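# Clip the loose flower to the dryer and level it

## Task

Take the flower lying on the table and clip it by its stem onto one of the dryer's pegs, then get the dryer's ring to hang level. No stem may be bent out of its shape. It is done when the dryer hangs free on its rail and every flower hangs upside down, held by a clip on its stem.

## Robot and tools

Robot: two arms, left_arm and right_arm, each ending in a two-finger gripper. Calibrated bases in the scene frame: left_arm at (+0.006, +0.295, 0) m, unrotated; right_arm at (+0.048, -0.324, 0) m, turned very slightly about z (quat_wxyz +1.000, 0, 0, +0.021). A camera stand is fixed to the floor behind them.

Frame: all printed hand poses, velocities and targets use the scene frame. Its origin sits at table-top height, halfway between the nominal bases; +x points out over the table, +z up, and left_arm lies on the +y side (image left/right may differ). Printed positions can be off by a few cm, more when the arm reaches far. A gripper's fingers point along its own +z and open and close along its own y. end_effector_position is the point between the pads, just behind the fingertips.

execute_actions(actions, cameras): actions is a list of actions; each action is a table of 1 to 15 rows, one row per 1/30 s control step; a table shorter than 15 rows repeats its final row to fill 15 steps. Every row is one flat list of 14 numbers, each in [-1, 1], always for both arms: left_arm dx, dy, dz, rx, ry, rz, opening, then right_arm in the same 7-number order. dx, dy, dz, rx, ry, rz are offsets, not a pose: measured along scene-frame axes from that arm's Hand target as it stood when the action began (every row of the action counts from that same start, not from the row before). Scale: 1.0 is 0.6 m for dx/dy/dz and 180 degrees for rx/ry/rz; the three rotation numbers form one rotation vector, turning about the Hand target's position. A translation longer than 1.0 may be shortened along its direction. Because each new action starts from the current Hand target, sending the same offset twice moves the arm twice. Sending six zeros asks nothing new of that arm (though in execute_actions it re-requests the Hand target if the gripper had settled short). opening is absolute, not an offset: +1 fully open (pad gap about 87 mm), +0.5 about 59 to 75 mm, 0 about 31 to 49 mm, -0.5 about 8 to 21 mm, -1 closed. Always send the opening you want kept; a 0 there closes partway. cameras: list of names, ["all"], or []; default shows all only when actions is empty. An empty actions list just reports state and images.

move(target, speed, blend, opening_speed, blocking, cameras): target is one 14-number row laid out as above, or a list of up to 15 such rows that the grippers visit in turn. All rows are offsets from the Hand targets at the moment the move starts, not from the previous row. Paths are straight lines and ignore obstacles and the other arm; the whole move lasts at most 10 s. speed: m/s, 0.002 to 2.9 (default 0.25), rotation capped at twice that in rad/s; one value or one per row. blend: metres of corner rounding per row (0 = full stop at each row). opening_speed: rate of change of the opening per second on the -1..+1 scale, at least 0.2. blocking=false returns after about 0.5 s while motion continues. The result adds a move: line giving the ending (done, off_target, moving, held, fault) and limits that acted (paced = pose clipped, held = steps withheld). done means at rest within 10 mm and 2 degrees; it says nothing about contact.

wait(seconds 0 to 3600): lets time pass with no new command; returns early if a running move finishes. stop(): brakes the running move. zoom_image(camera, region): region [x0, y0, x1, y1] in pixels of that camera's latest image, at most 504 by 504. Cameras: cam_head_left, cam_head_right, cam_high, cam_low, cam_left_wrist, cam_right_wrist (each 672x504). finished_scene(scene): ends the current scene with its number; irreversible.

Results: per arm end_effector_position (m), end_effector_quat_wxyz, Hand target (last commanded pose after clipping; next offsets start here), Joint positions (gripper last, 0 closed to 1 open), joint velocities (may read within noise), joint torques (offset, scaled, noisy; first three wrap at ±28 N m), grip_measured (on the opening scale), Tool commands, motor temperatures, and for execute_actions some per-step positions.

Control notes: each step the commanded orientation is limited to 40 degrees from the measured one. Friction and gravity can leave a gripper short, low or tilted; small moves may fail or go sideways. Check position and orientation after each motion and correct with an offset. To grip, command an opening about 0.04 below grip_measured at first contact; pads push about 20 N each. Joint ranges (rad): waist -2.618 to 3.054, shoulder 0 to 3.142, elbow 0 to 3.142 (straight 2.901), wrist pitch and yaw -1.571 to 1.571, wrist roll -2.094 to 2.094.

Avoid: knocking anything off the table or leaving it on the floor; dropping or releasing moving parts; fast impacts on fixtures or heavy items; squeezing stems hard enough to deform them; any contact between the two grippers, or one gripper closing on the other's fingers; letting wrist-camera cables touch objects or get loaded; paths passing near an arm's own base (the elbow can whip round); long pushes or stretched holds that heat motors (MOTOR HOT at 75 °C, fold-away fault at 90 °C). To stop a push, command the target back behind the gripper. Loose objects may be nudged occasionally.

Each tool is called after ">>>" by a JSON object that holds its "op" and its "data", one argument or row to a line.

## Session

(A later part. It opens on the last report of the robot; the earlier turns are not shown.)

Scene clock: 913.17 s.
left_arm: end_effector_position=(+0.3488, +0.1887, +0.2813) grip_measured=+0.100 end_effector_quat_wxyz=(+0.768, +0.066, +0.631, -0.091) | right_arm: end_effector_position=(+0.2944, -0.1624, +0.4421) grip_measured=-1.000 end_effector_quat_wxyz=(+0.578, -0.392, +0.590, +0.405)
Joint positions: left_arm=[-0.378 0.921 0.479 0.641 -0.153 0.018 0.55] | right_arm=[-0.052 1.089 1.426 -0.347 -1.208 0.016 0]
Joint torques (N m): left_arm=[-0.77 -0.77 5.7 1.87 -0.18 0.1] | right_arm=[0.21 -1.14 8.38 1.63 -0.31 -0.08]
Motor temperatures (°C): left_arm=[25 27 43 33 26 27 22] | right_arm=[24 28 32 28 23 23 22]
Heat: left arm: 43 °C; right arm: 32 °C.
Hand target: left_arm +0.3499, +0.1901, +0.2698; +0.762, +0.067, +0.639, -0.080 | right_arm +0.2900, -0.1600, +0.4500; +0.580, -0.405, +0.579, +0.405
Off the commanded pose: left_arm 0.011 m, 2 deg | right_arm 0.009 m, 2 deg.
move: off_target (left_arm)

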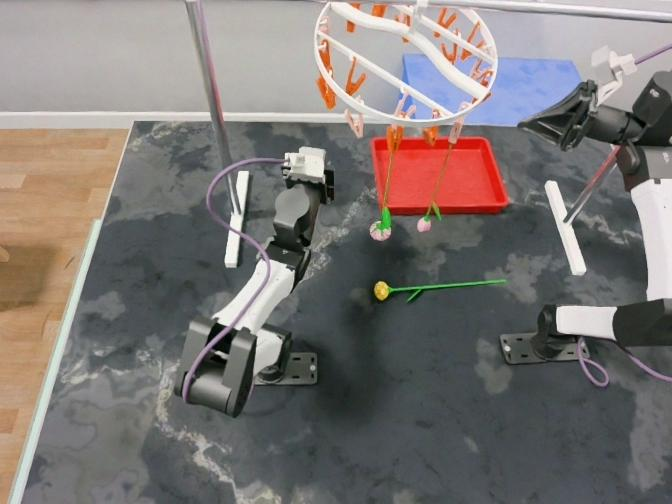

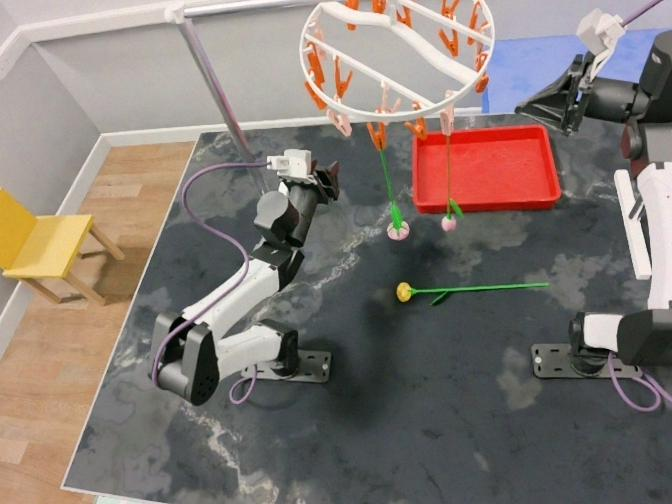

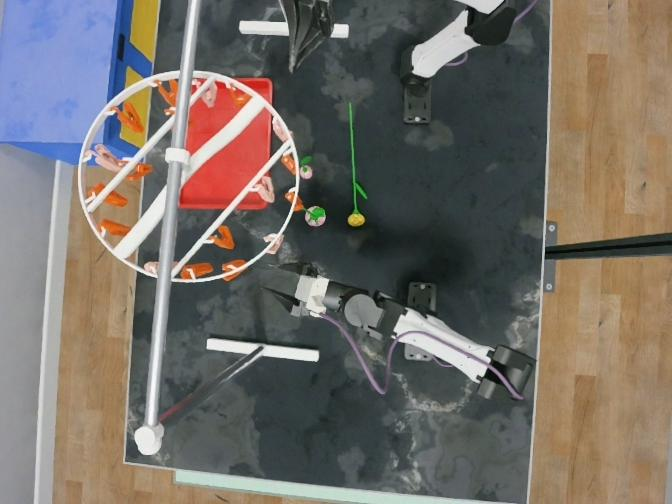

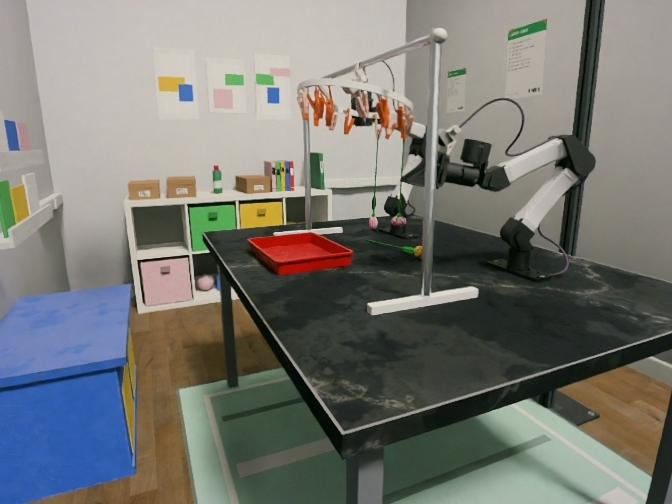

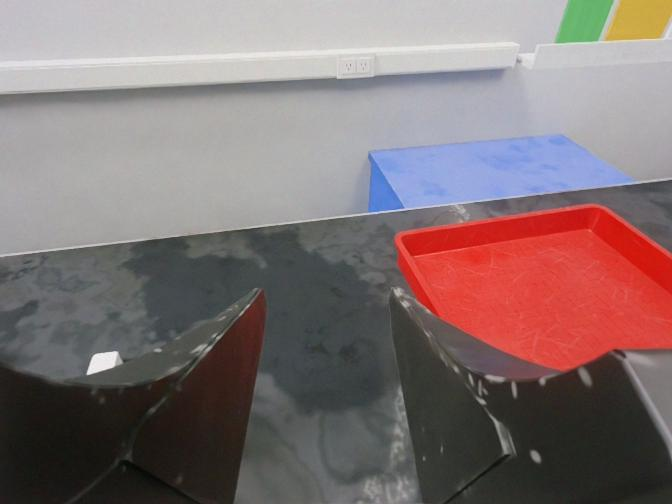

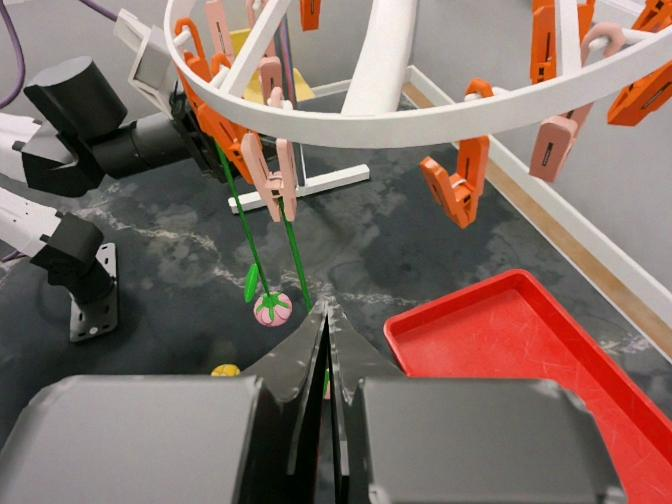

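>>> {"op": "move", "data": {
  "target": [
    [0, 0, 0, 0, 0, 0, 0.0, 0.06, 0.0917, 0, 0, 0, 0, -1],
    [0, 0, 0, 0, 0, 0, 0.0, 0.0533, 0.0917, 0.045, 0, 0, 0, -1]
  ],
  "speed": [0.12, 0.06],
  "blend": [0.01, 0],
  "cameras": ["cam_right_wrist", "cam_high", "cam_low"]
}}

Scene clock: 936.13 s.
left_arm: end_effector_position=(+0.3488, +0.1887, +0.2814) grip_measured=+0.000 end_effector_quat_wxyz=(+0.768, +0.066, +0.631, -0.090) | right_arm: end_effector_position=(+0.3220, -0.1056, +0.4692) grip_measured=-1.000 end_effector_quat_wxyz=(+0.572, -0.402, +0.585, +0.412)
Joint positions: left_arm=[-0.378 0.921 0.479 0.641 -0.153 0.018 0.5] | right_arm=[0.201 1.274 1.656 -0.394 -0.983 0.012 0]
Joint torques (N m): left_arm=[-0.69 -0.9 5.55 1.88 -0.18 0.12] | right_arm=[0.21 -2.35 8.34 1.79 0.03 -0.08]
Heat: left arm: 42 °C; right arm: 35 °C.
Hand target: left_arm +0.3499, +0.1900, +0.2698; +0.762, +0.067, +0.639, -0.080 | right_arm +0.3220, -0.1050, +0.4770; +0.579, -0.405, +0.579, +0.406
Off the commanded pose: left_arm 0.012 m, 2 deg | right_arm 0.008 m, 1 deg.
move: done; blend cut to 0 m at target 1
Images, in order (width x height): cam_high 672x504, cam_low 672x504, cam_right_wrist 672x504.

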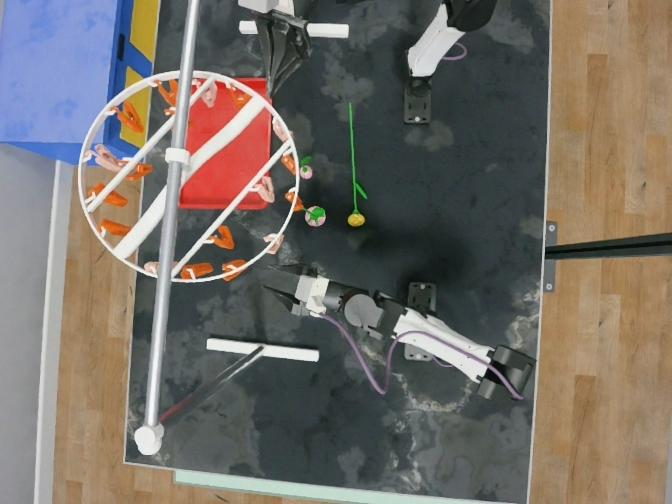

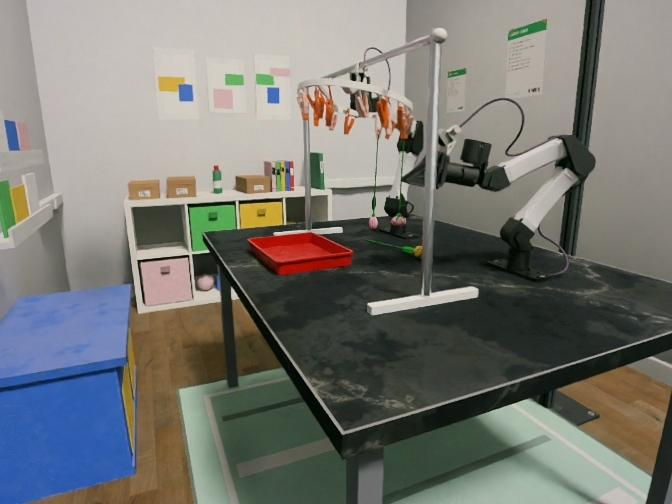

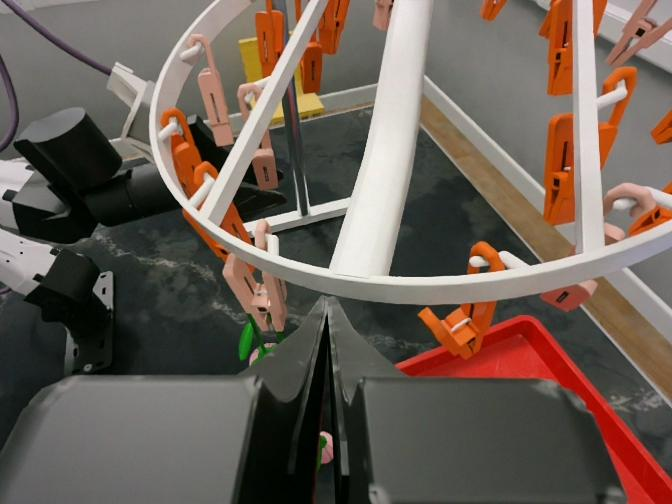

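>>> {"op": "move", "data": {
  "target": [
    [0, 0, 0, 0, 0, 0, 0.0, 0.0142, 0.0392, -0.0117, 0, 0, 0, -1],
    [0, 0, 0, 0, 0, 0, 0.0, 0.0142, 0.0392, 0.0133, 0, 0, 0, -1],
    [0, 0, 0, 0, 0, 0, 0.0, -0.0167, 0.0392, 0.0633, 0, 0, 0, -1]
  ],
  "speed": [0.08, 0.05, 0.05],
  "blend": [0.005, 0.01, 0],
  "cameras": ["cam_right_wrist", "cam_high", "cam_low", "cam_head_left"]
}}

Scene clock: 955.47 s.
left_arm: end_effector_position=(+0.3488, +0.1887, +0.2814) grip_measured=+0.000 end_effector_quat_wxyz=(+0.768, +0.066, +0.631, -0.090) | right_arm: end_effector_position=(+0.3126, -0.0817, +0.5087) grip_measured=-1.000 end_effector_quat_wxyz=(+0.573, -0.403, +0.583, +0.411)
Joint positions: left_arm=[-0.378 0.921 0.479 0.641 -0.153 0.018 0.5] | right_arm=[0.317 1.376 1.929 -0.563 -0.867 0.01 0]
Joint torques (N m): left_arm=[-0.55 -0.68 5.83 1.86 -0.2 0.09] | right_arm=[0.24 -2.59 7.54 1.85 0.03 -0.05]
Motor temperatures (°C): left_arm=[25 27 42 38 26 27 22] | right_arm=[24 28 36 30 22 23 22]
Heat: left arm: 42 °C; right arm: 36 °C.
Hand target: left_arm +0.3499, +0.1900, +0.2698; +0.762, +0.067, +0.639, -0.080 | right_arm +0.3120, -0.0814, +0.5149; +0.579, -0.405, +0.579, +0.406
Off the commanded pose: left_arm 0.012 m, 2 deg | right_arm 0.006 m, 1 deg.
move: done; blend cut to 0.0075 m at target 2
Images, in order (width x height): cam_head_left 672x504, cam_high 672x504, cam_low 672x504, cam_right_wrist 672x504.

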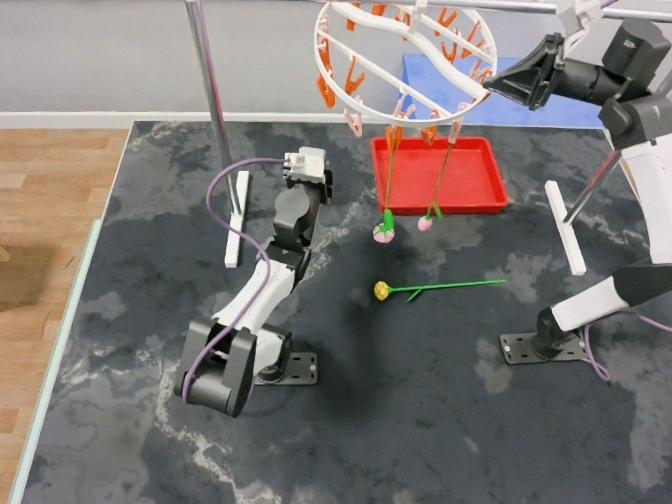

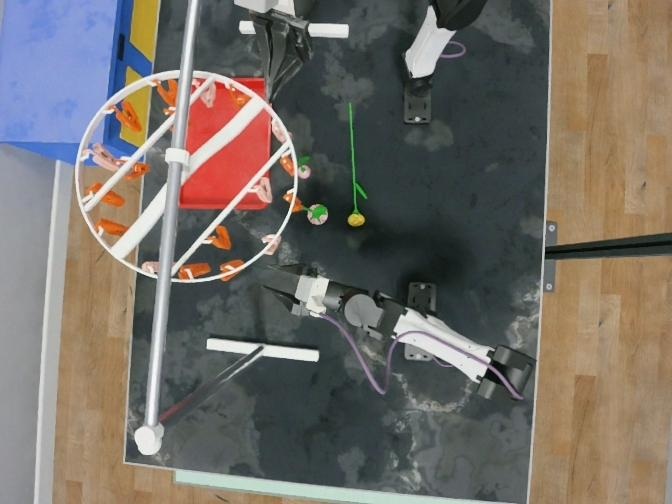

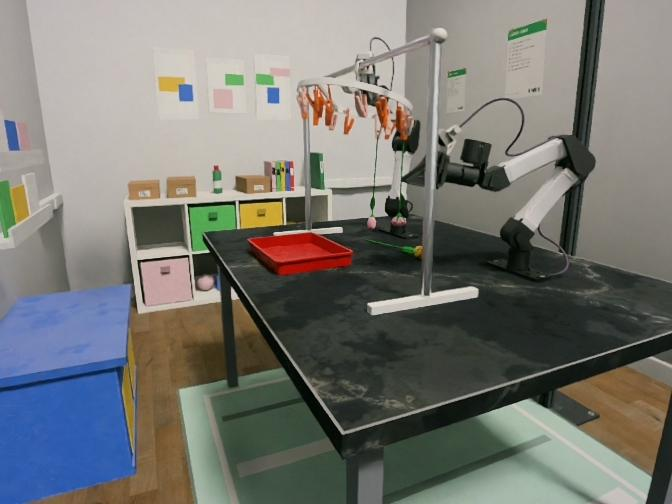

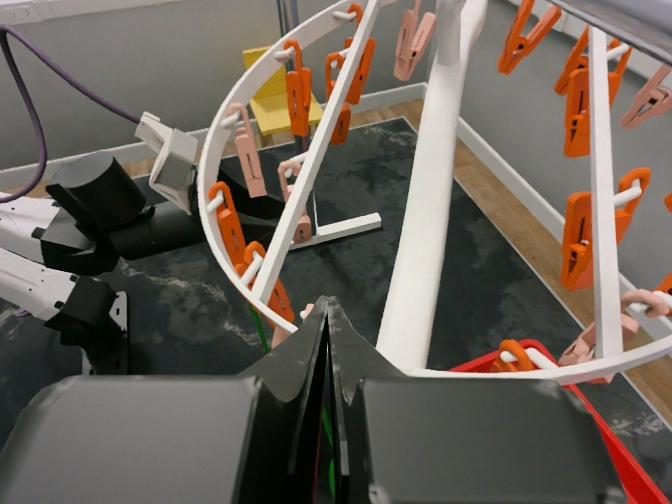

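>>> {"op": "move", "data": {
  "target": [
    [0, 0, 0, 0, 0, 0, 0.0, 0, 0, 0.022, 0, 0, 0, -1],
    [0, 0, 0, 0, 0, 0, 0.0, -0.0428, -0.1175, 0.022, 0, 0, 0, -1],
    [0, 0, 0, 0, 0, 0, 0.0, -0.0303, -0.122, -0.1182, 0, 0, 0, -1],
    [0, 0, 0, 0, 0, 0, 0.0, 0.0375, 0.0112, -0.1182, 0, 0, 0, -1]
  ],
  "speed": [0.06, 0.15, 0.15, 0.1],
  "blend": [0.005, 0.02, 0.005, 0],
  "cameras": ["cam_right_wrist", "cam_high"]
}}

Scene clock: 985.10 s.
left_arm: end_effector_position=(+0.3488, +0.1887, +0.2814) grip_measured=+0.000 end_effector_quat_wxyz=(+0.768, +0.066, +0.631, -0.090) | right_arm: end_effector_position=(+0.3323, -0.0766, +0.4299) grip_measured=-1.000 end_effector_quat_wxyz=(+0.563, -0.404, +0.593, +0.410)
Joint positions: left_arm=[-0.378 0.921 0.479 0.641 -0.153 0.018 0.5] | right_arm=[0.31 1.273 1.503 -0.275 -0.875 -0.005 0]
Joint torques (N m): left_arm=[-0.59 -0.76 5.59 1.92 -0.18 0.11] | right_arm=[0.2 -2.76 8.7 2.25 0.01 0.11]
Heat: left arm: 42 °C; right arm: 35 °C.
Hand target: left_arm +0.3499, +0.1900, +0.2698; +0.762, +0.067, +0.639, -0.080 | right_arm +0.3345, -0.0747, +0.4439; +0.579, -0.405, +0.579, +0.406
Off the commanded pose: left_arm 0.012 m, 2 deg | right_arm 0.014 m, 2 deg.
move: off_target (right_arm)
Images, in order (width x height): cam_high 672x504, cam_right_wrist 672x504.

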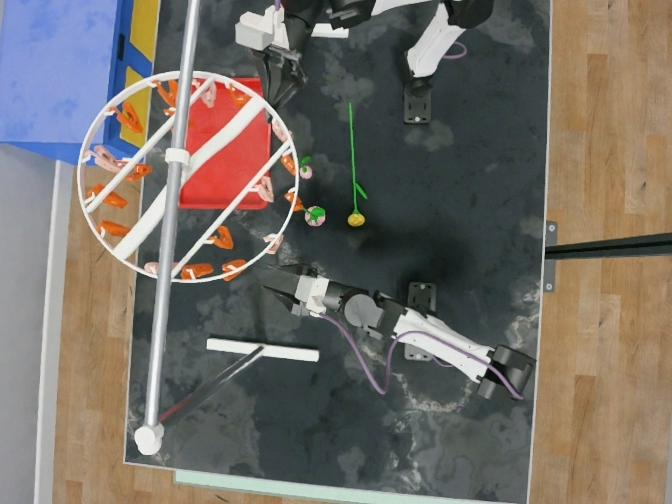

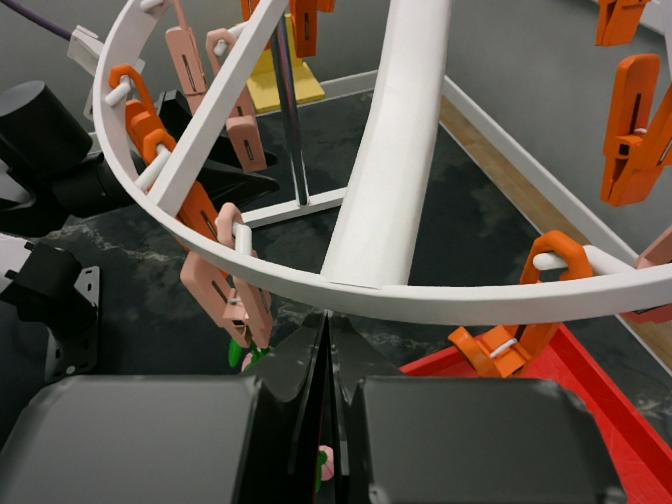

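>>> {"op": "move", "data": {
  "target": [
    [0, 0, 0, 0, 0, 0, 0.0, 0, 0, 0.035, 0, 0, 0, -1],
    [0, 0, 0, 0, 0, 0, 0.0, -0.03, 0, 0.08, 0, 0, 0, -1],
    [0, 0, 0, 0, 0, 0, 0.0, -0.065, 0, 0.125, 0, 0, 0, -1]
  ],
  "speed": [0.05, 0.05, 0.05],
  "blend": [0.01, 0.01, 0],
  "cameras": ["cam_right_wrist", "cam_high", "cam_low", "cam_left_wrist"]
}}

Scene clock: 998.07 s.
left_arm: end_effector_position=(+0.3488, +0.1887, +0.2814) grip_measured=+0.000 end_effector_quat_wxyz=(+0.768, +0.066, +0.631, -0.090) | right_arm: end_effector_position=(+0.2964, -0.0749, +0.5076) grip_measured=-1.000 end_effector_quat_wxyz=(+0.567, -0.405, +0.589, +0.410)
Joint positions: left_arm=[-0.378 0.921 0.479 0.641 -0.153 0.018 0.5] | right_arm=[0.376 1.35 1.93 -0.612 -0.809 0 0]
Joint torques (N m): left_arm=[-0.58 -0.75 5.75 1.83 -0.2 0.14] | right_arm=[0.25 -2.45 7.8 2.07 0.03 0.05]
Heat: left arm: 42 °C; right arm: 35 °C.
Hand target: left_arm +0.3499, +0.1900, +0.2698; +0.762, +0.067, +0.639, -0.080 | right_arm +0.2955, -0.0748, +0.5189; +0.579, -0.405, +0.579, +0.406
Off the commanded pose: left_arm 0.012 m, 2 deg | right_arm 0.011 m, 2 deg.
move: off_target (right_arm)
Images, in order (width x height): cam_high 672x504, cam_low 672x504, cam_left_wrist 672x504, cam_right_wrist 672x504.

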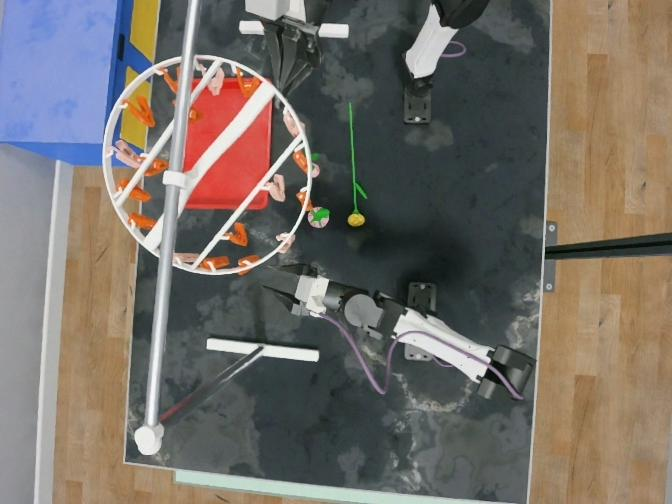

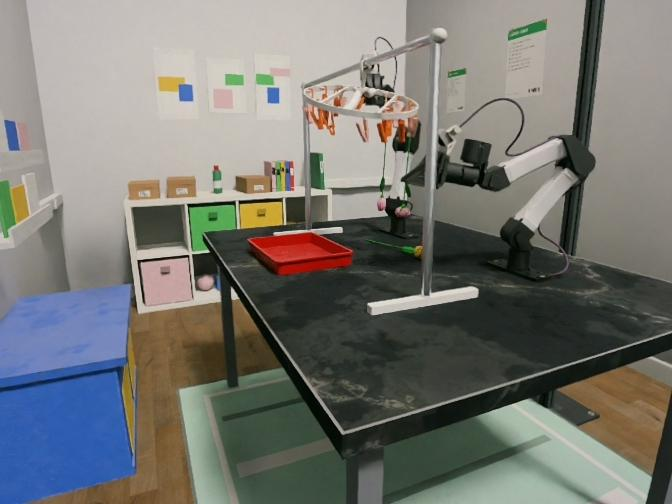

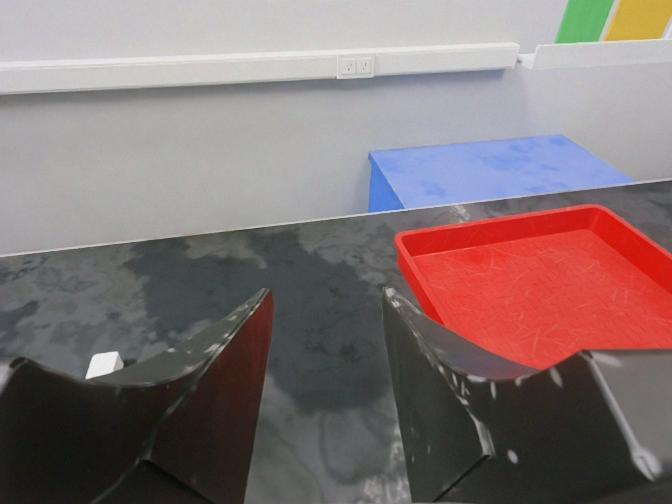

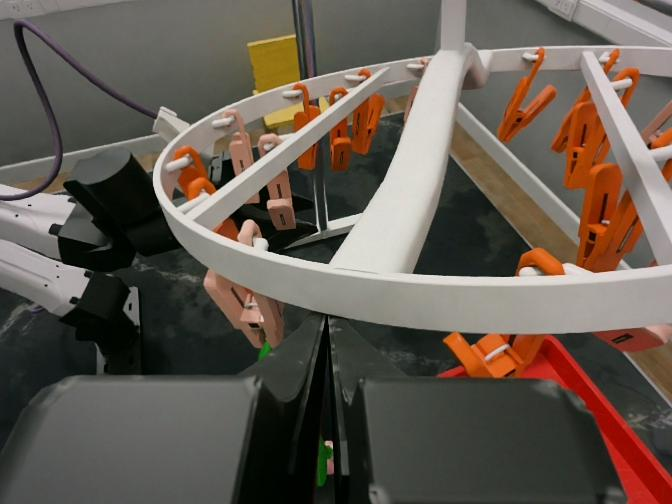

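>>> {"op": "zoom_image", "data": {
  "camera": "cam_high",
  "region": [95, 50, 215, 170]
}}

>>> {"op": "zoom_image", "data": {
  "camera": "cam_high",
  "region": [95, 140, 265, 290]
}}

>>> {"op": "zoom_image", "data": {
  "camera": "cam_low",
  "region": [295, 70, 425, 160]
}}

Scaled by 4.200 from the camera's image (finer frame: 960x720).

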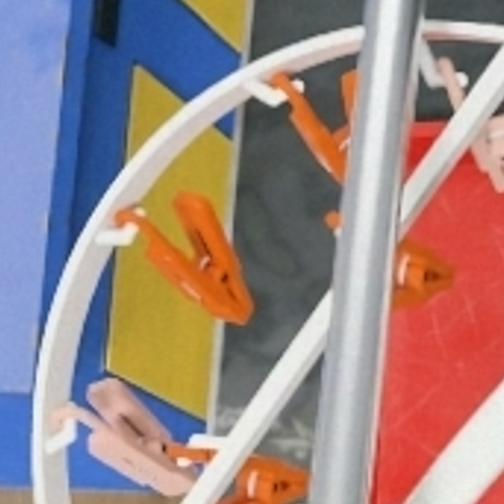

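Scaled by 2.965 from the camera's image (finer frame: 960x720).

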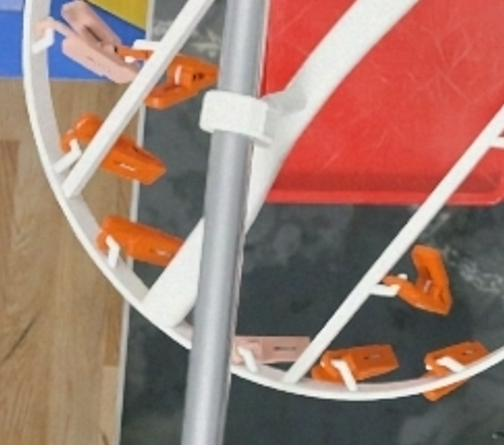

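Scaled by 3.877 from the camera's image (finer frame: 960x720).

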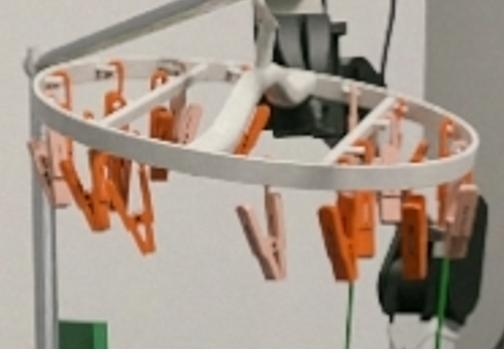

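>>> {"op": "move", "data": {
  "target": [0.1335, -0.1417, 0.1337, -0.0476, -0.1307, -0.0876, 0.1, 0, 0, 0, 0, 0, 0, -1],
  "speed": 0.15,
  "cameras": ["cam_left_wrist", "cam_high"]
}}

Scene clock: 1029.57 s.
left_arm: end_effector_position=(+0.4284, +0.1114, +0.3450) grip_measured=+0.100 end_effector_quat_wxyz=(+0.859, +0.108, +0.457, -0.205) | right_arm: end_effector_position=(+0.2965, -0.0749, +0.5075) grip_measured=-1.000 end_effector_quat_wxyz=(+0.567, -0.405, +0.589, +0.410)
Joint positions: left_arm=[-0.378 1.569 0.752 1.411 0.073 -0.052 0.55] | right_arm=[0.376 1.35 1.93 -0.613 -0.809 0 0]
Joint torques (N m): left_arm=[-0.51 -4.18 8.49 1.49 0.11 -0.11] | right_arm=[0.25 -2.45 7.79 2.08 0.03 0.05]
Motor temperatures (°C): left_arm=[25 26 42 40 25 27 22] | right_arm=[24 28 37 35 22 23 22]
Heat: left arm: 42 °C; right arm: 37 °C.
Hand target: left_arm +0.4300, +0.1050, +0.3499; +0.860, +0.112, +0.449, -0.214 | right_arm +0.2955, -0.0748, +0.5190; +0.579, -0.405, +0.579, +0.405
Off the commanded pose: left_arm 0.008 m, 2 deg | right_arm 0.011 m, 2 deg.
move: done
Images, in order (width x height): cam_high 672x504, cam_left_wrist 672x504.

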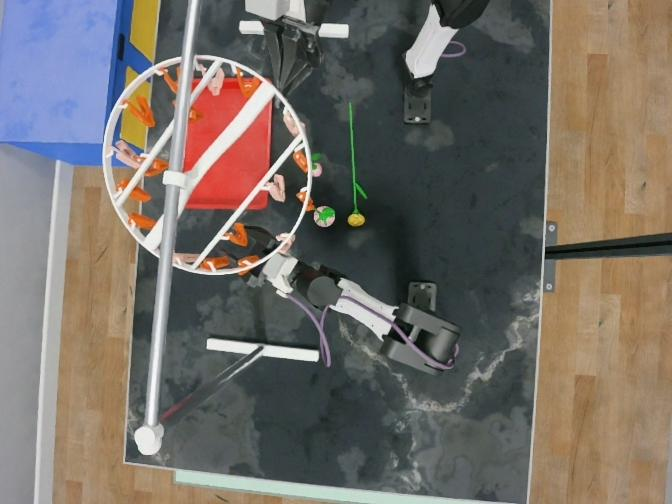

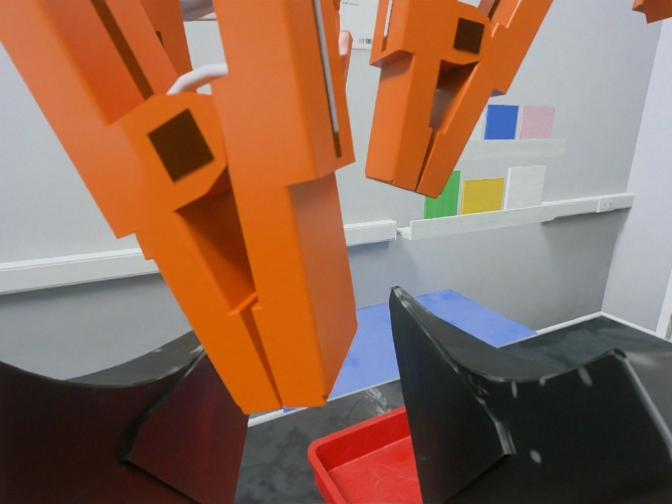

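>>> {"op": "move", "data": {
  "target": [
    [-0.05, 0.0083, -0.0833, 0.0234, 0.0503, 0.0167, 0.1, 0, 0, 0, 0, 0, 0, -1],
    [-0.0333, -0.0667, -0.0667, 0.0095, 0.0261, 0.0722, 0.1, 0, 0, 0, 0, 0, 0, -1],
    [0.0167, -0.0783, 0.0167, -0.0064, -0.0163, 0.0774, 0.1, 0, 0, 0, 0, 0, 0, -1]
  ],
  "speed": 0.12,
  "blend": [0.01, 0.02, 0],
  "cameras": ["cam_left_wrist", "cam_high", "cam_low"]
}}

Scene clock: 1065.83 s.
left_arm: end_effector_position=(+0.4366, +0.0570, +0.3540) grip_measured=+0.100 end_effector_quat_wxyz=(+0.885, +0.056, +0.448, -0.116) | right_arm: end_effector_position=(+0.2964, -0.0749, +0.5075) grip_measured=-1.000 end_effector_quat_wxyz=(+0.566, -0.405, +0.589, +0.410)
Joint positions: left_arm=[-0.629 1.736 0.925 1.479 -0.299 0.223 0.55] | right_arm=[0.376 1.35 1.93 -0.613 -0.809 0 0]
Joint torques (N m): left_arm=[0.17 -5.03 8.28 1.56 0.14 0.16] | right_arm=[0.25 -2.45 7.79 2.09 0.03 0.05]
Heat: left arm: 45 °C; right arm: 37 °C.
Hand target: left_arm +0.4400, +0.0581, +0.3602; +0.892, +0.053, +0.434, -0.110 | right_arm +0.2955, -0.0747, +0.5190; +0.579, -0.405, +0.579, +0.406
Off the commanded pose: left_arm 0.007 m, 2 deg | right_arm 0.012 m, 2 deg.
move: done
Images, in order (width x height): cam_high 672x504, cam_low 672x504, cam_left_wrist 672x504.

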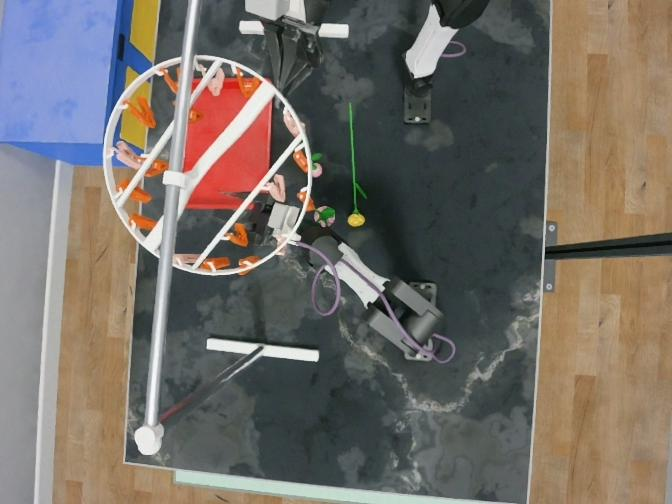

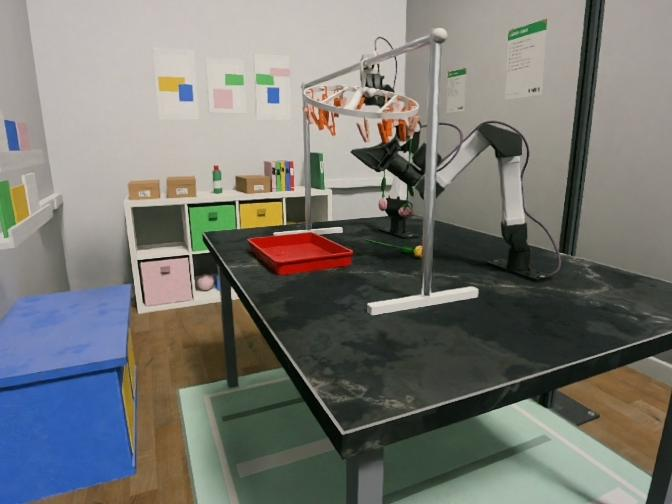

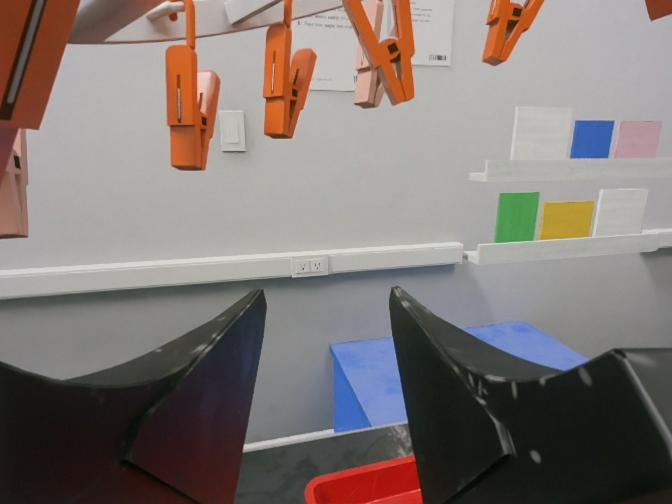

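>>> {"op": "zoom_image", "data": {
  "camera": "cam_left_wrist",
  "region": [120, 0, 572, 190]
}}

>>> {"op": "zoom_image", "data": {
  "camera": "cam_high",
  "region": [95, 100, 255, 260]
}}

Scaled by 1.115 from the camera's image (finer frame: 960x720).

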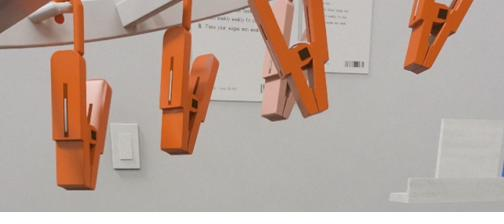

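Scaled by 3.150 from the camera's image (finer frame: 960x720).

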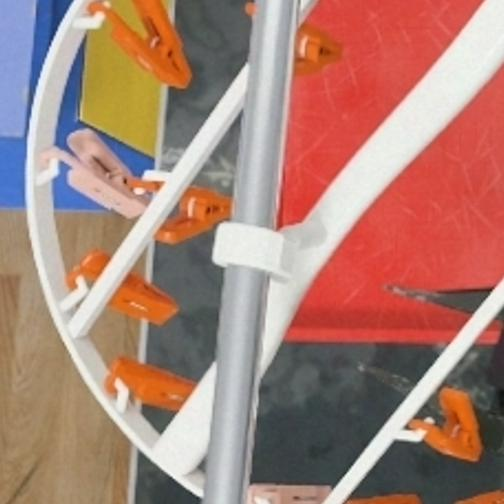

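>>> {"op": "move", "data": {
  "target": [
    [0.0217, 0.0467, 0.01, 0, 0, 0.189, -0.2, 0, 0, 0, 0, 0, 0, -1],
    [0.0967, 0.0767, 0.0767, 0.0013, -0.022, 0.189, -0.2, 0, 0, 0, 0, 0, 0, -1]
  ],
  "speed": 0.1,
  "blend": [0.01, 0],
  "cameras": ["cam_left_wrist", "cam_right_wrist"]
}}

Scene clock: 1248.03 s.
left_arm: end_effector_position=(+0.5009, +0.1017, +0.3976) grip_measured=-0.200 end_effector_quat_wxyz=(+0.883, -0.050, +0.438, +0.159) | right_arm: end_effector_position=(+0.2975, -0.0753, +0.5074) grip_measured=-1.000 end_effector_quat_wxyz=(+0.568, -0.403, +0.591, +0.408)
Joint positions: left_arm=[-0.624 2.017 1.427 1.492 -0.679 0.737 0.4] | right_arm=[0.376 1.35 1.93 -0.613 -0.803 0 0]
Joint torques (N m): left_arm=[0.18 -7.32 8.54 1.72 0.42 0.12] | right_arm=[0.25 -2.5 7.8 2.08 -0.05 0.05]
Motor temperatures (°C): left_arm=[25 31 46 37 25 27 22] | right_arm=[24 28 39 39 22 23 22]
Heat: left arm: 46 °C; right arm: 39 °C.
Hand target: left_arm +0.4981, +0.1041, +0.4060; +0.900, -0.070, +0.401, +0.159 | right_arm +0.2955, -0.0748, +0.5190; +0.579, -0.405, +0.579, +0.406
Off the commanded pose: left_arm 0.009 m, 5 deg | right_arm 0.012 m, 2 deg.
joint sent to its limit (left arm) — joint 4 (wrist pitch), upper limit. The joint targets still meet the commanded pose.
move: off_target (left_arm)

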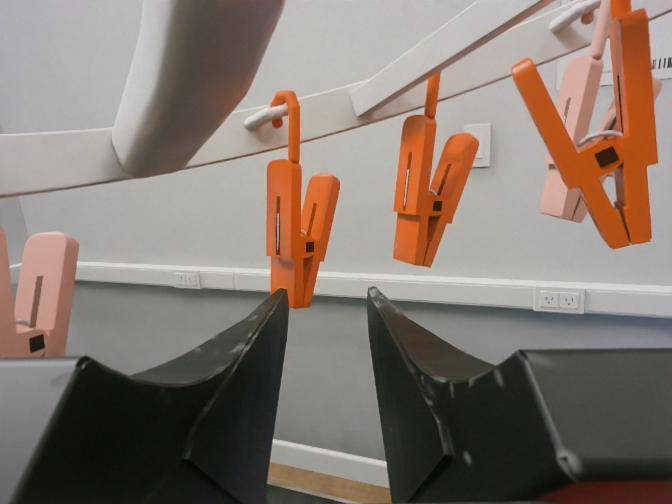

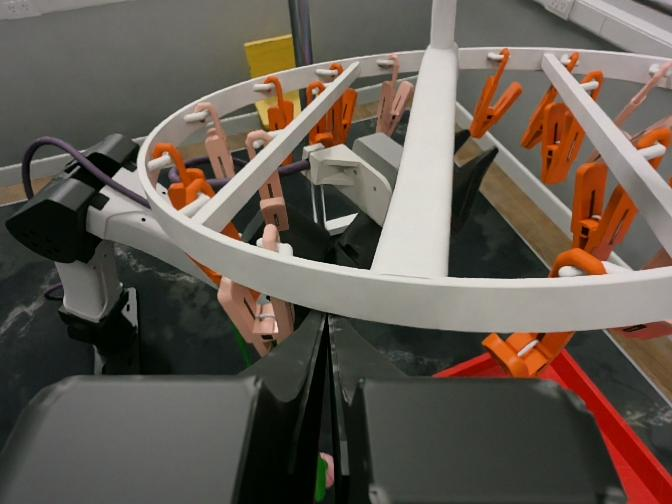

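>>> {"op": "move", "data": {
  "target": [0.0475, 0.0313, 0.045, 0, 0, 0, -0.2, 0, 0, 0, 0, 0, 0, -1],
  "speed": 0.05,
  "cameras": ["cam_left_wrist", "cam_right_wrist"]
}}

Scene clock: 1311.80 s.
left_arm: end_effector_position=(+0.5193, +0.1260, +0.4357) grip_measured=-0.200 end_effector_quat_wxyz=(+0.899, -0.074, +0.401, +0.159) | right_arm: end_effector_position=(+0.2974, -0.0754, +0.5068) grip_measured=-1.000 end_effector_quat_wxyz=(+0.567, -0.403, +0.592, +0.408)
Joint positions: left_arm=[-0.552 2.049 1.57 1.449 -0.628 0.701 0.4] | right_arm=[0.376 1.35 1.93 -0.616 -0.803 0 0]
Joint torques (N m): left_arm=[0.31 -7.68 8.94 0.58 0.39 -0.04] | right_arm=[0.25 -2.47 7.8 2.12 -0.05 0.05]
Heat: left arm: 47 °C; right arm: 40 °C.
Hand target: left_arm +0.5265, +0.1230, +0.4332; +0.900, -0.071, +0.400, +0.159 | right_arm +0.2955, -0.0748, +0.5189; +0.579, -0.405, +0.579, +0.406
Off the commanded pose: left_arm 0.008 m, 0 deg | right_arm 0.012 m, 2 deg.
move: done

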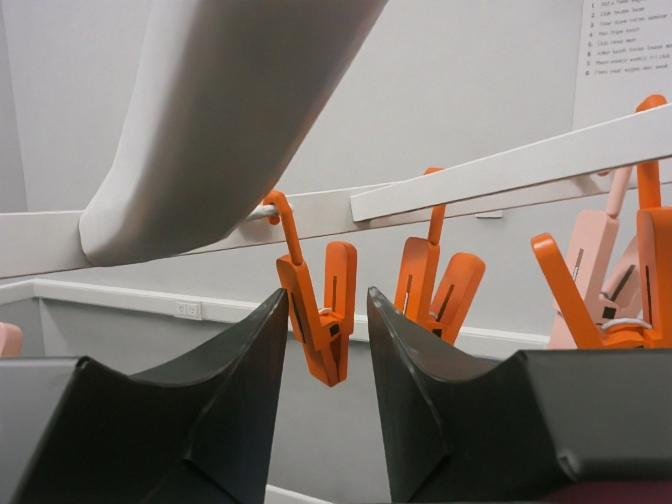

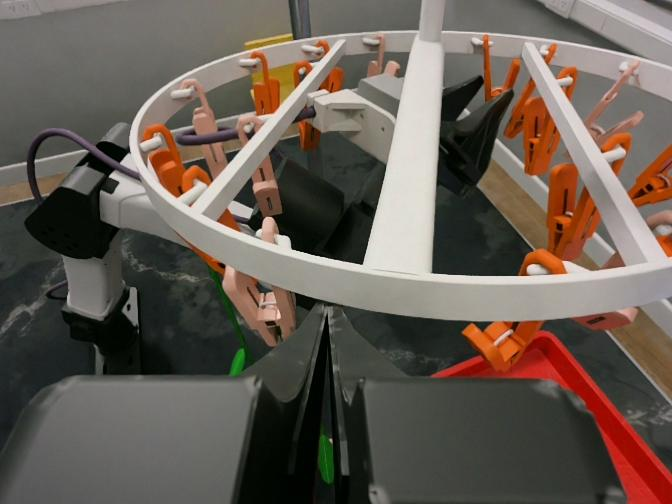

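>>> {"op": "move", "data": {
  "target": [0.0375, 0.0108, -0.005, 0, 0, 0, -0.2, 0, 0, 0, 0, 0, 0, -1],
  "speed": 0.04,
  "cameras": ["cam_left_wrist"]
}}

Scene clock: 1340.53 s.
left_arm: end_effector_position=(+0.5409, +0.1309, +0.4337) grip_measured=-0.200 end_effector_quat_wxyz=(+0.900, -0.074, +0.399, +0.158) | right_arm: end_effector_position=(+0.2974, -0.0754, +0.5068) grip_measured=-1.000 end_effector_quat_wxyz=(+0.567, -0.403, +0.592, +0.408)
Joint positions: left_arm=[-0.516 2.107 1.653 1.406 -0.604 0.665 0.4] | right_arm=[0.376 1.35 1.93 -0.616 -0.803 0 0]
Joint torques (N m): left_arm=[0.2 -8.21 9.06 0.56 0.34 -0.05] | right_arm=[0.25 -2.45 7.79 2.12 -0.05 0.05]
Heat: left arm: 47 °C; right arm: 40 °C.
Hand target: left_arm +0.5490, +0.1295, +0.4302; +0.900, -0.071, +0.401, +0.159 | right_arm +0.2955, -0.0748, +0.5189; +0.579, -0.405, +0.579, +0.406
Off the commanded pose: left_arm 0.009 m, 0 deg | right_arm 0.012 m, 2 deg.
move: done

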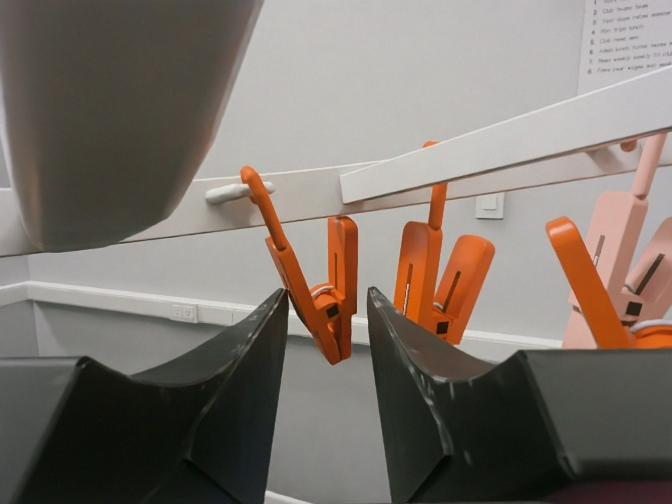

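>>> {"op": "move", "data": {
  "target": [0, 0, 0, 0, 0, 0, -0.7, 0, 0, 0, 0, 0, 0, -1],
  "opening_speed": 0.5,
  "cameras": ["cam_left_wrist"]
}}

Scene clock: 1368.00 s.
left_arm: end_effector_position=(+0.5413, +0.1313, +0.4334) grip_measured=-0.305 end_effector_quat_wxyz=(+0.900, -0.074, +0.400, +0.158) | right_arm: end_effector_position=(+0.2974, -0.0754, +0.5068) grip_measured=-1.000 end_effector_quat_wxyz=(+0.567, -0.403, +0.592, +0.408)
Joint positions: left_arm=[-0.515 2.108 1.653 1.405 -0.604 0.663 0.348] | right_arm=[0.376 1.35 1.93 -0.616 -0.803 0 0]
Joint torques (N m): left_arm=[0.29 -8.32 9.07 0.64 0.34 -0.07] | right_arm=[0.25 -2.45 7.8 2.12 -0.05 0.05]
Motor temperatures (°C): left_arm=[25 38 47 33 26 27 22] | right_arm=[24 27 39 40 22 23 22]
Heat: left arm: 47 °C; right arm: 40 °C.
Hand target: left_arm +0.5491, +0.1294, +0.4300; +0.900, -0.070, +0.401, +0.159 | right_arm +0.2955, -0.0748, +0.5189; +0.579, -0.405, +0.579, +0.406
Off the commanded pose: left_arm 0.008 m, 0 deg | right_arm 0.012 m, 2 deg.
move: done

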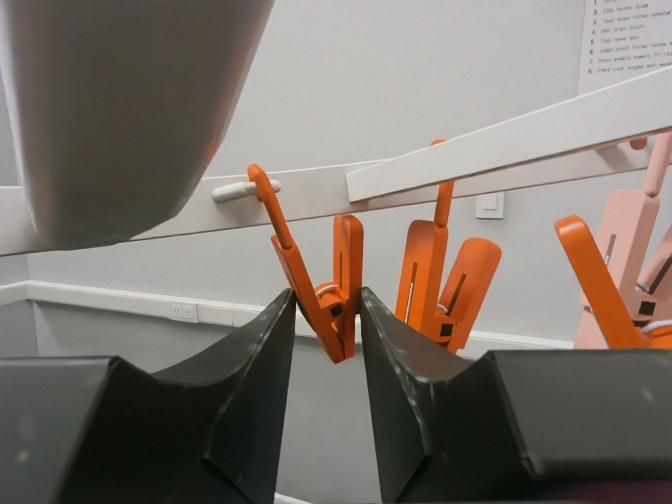

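>>> {"op": "zoom_image", "data": {
  "camera": "cam_left_wrist",
  "region": [200, 130, 520, 370]
}}

Scaled by 1.575 from the camera's image (finer frame: 960x720).

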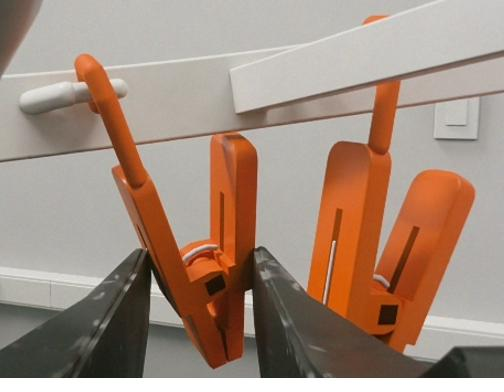

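>>> {"op": "wait", "data": {
  "seconds": 0.1,
  "cameras": ["cam_high", "cam_low", "cam_head_left", "cam_right_wrist"]
}}

>>> {"op": "zoom_image", "data": {
  "camera": "cam_high",
  "region": [95, 120, 255, 280]
}}

>>> {"op": "zoom_image", "data": {
  "camera": "cam_low",
  "region": [290, 70, 430, 175]
}}

Scene clock: 1425.57 s.
left_arm: end_effector_position=(+0.5413, +0.1313, +0.4334) grip_measured=-0.305 end_effector_quat_wxyz=(+0.900, -0.074, +0.400, +0.158) | right_arm: end_effector_position=(+0.2974, -0.0754, +0.5068) grip_measured=-1.000 end_effector_quat_wxyz=(+0.567, -0.403, +0.592, +0.408)
Joint positions: left_arm=[-0.515 2.108 1.653 1.405 -0.604 0.663 0.348] | right_arm=[0.376 1.35 1.93 -0.616 -0.803 0 0]
Joint torques (N m): left_arm=[0.25 -8.21 9.11 0.61 0.33 -0.1] | right_arm=[0.25 -2.47 7.8 2.12 -0.05 0.05]
Heat: left arm: 48 °C; right arm: 40 °C.
Hand target: left_arm +0.5491, +0.1294, +0.4300; +0.900, -0.070, +0.401, +0.159 | right_arm +0.2955, -0.0748, +0.5189; +0.579, -0.405, +0.579, +0.406
Tool commands: left_gripper/opening=-0.7 right_gripper/opening=-1.0
Off the commanded pose: left_arm 0.008 m, 0 deg | right_arm 0.012 m, 2 deg.
wait: 0.10 s; at rest from the start
Images, in order (width x height): cam_head_left 672x504, cam_high 672x504, cam_low 672x504, cam_right_wrist 672x504.

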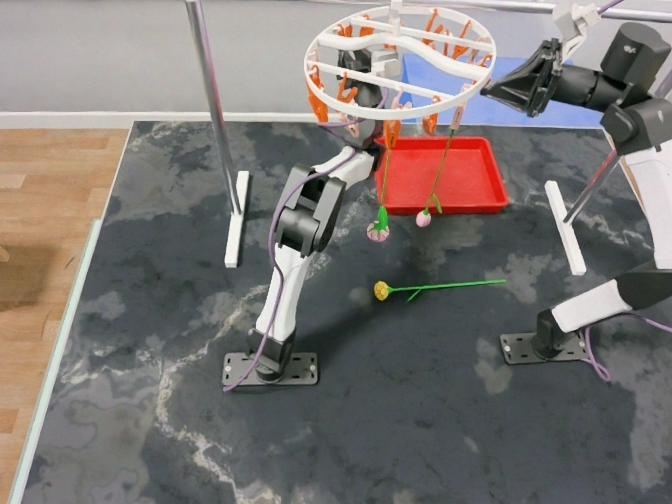

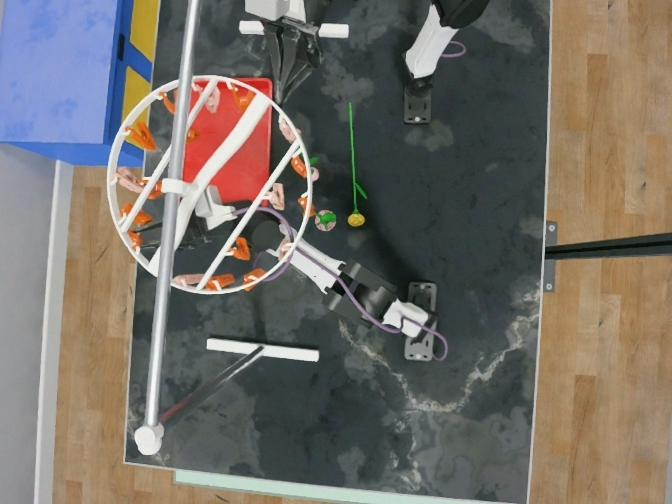

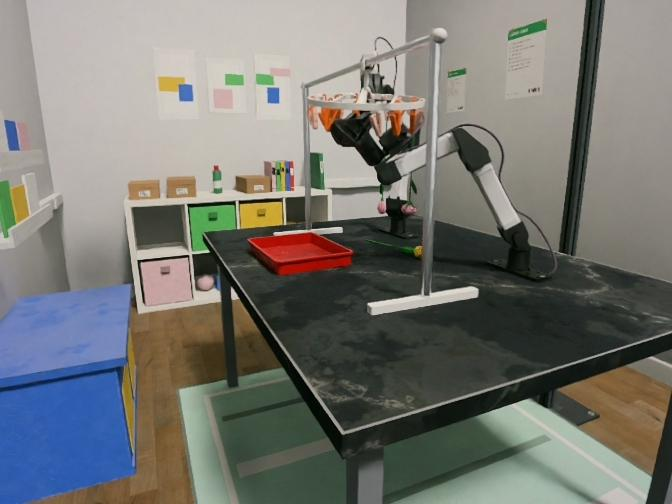

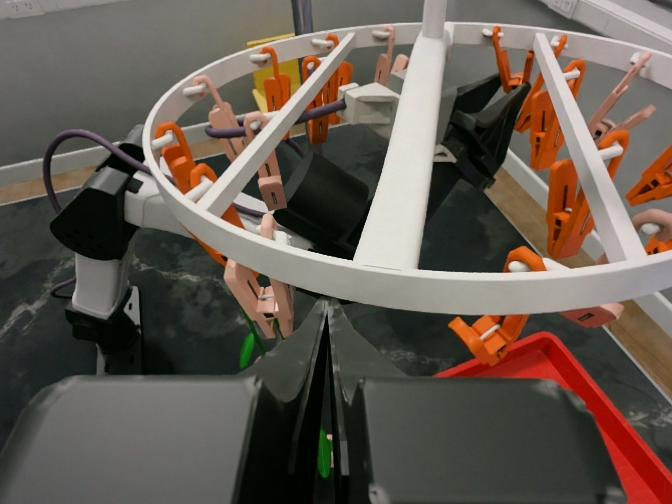

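Scaled by 3.150 from the camera's image (finer frame: 960x720).

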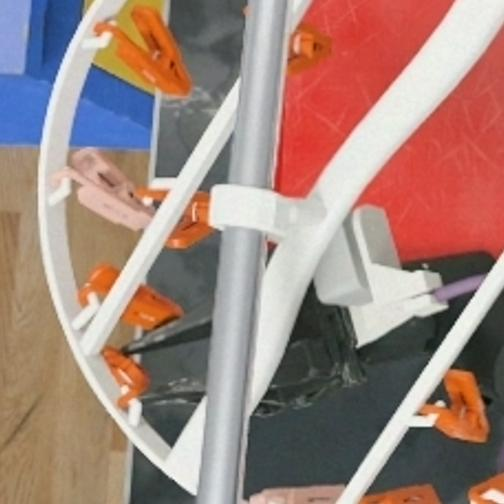

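Scaled by 3.600 from the camera's image (finer frame: 960x720).

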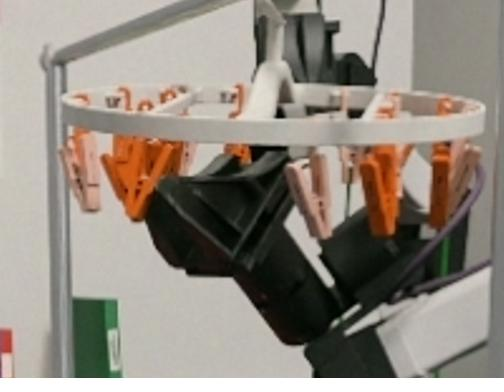

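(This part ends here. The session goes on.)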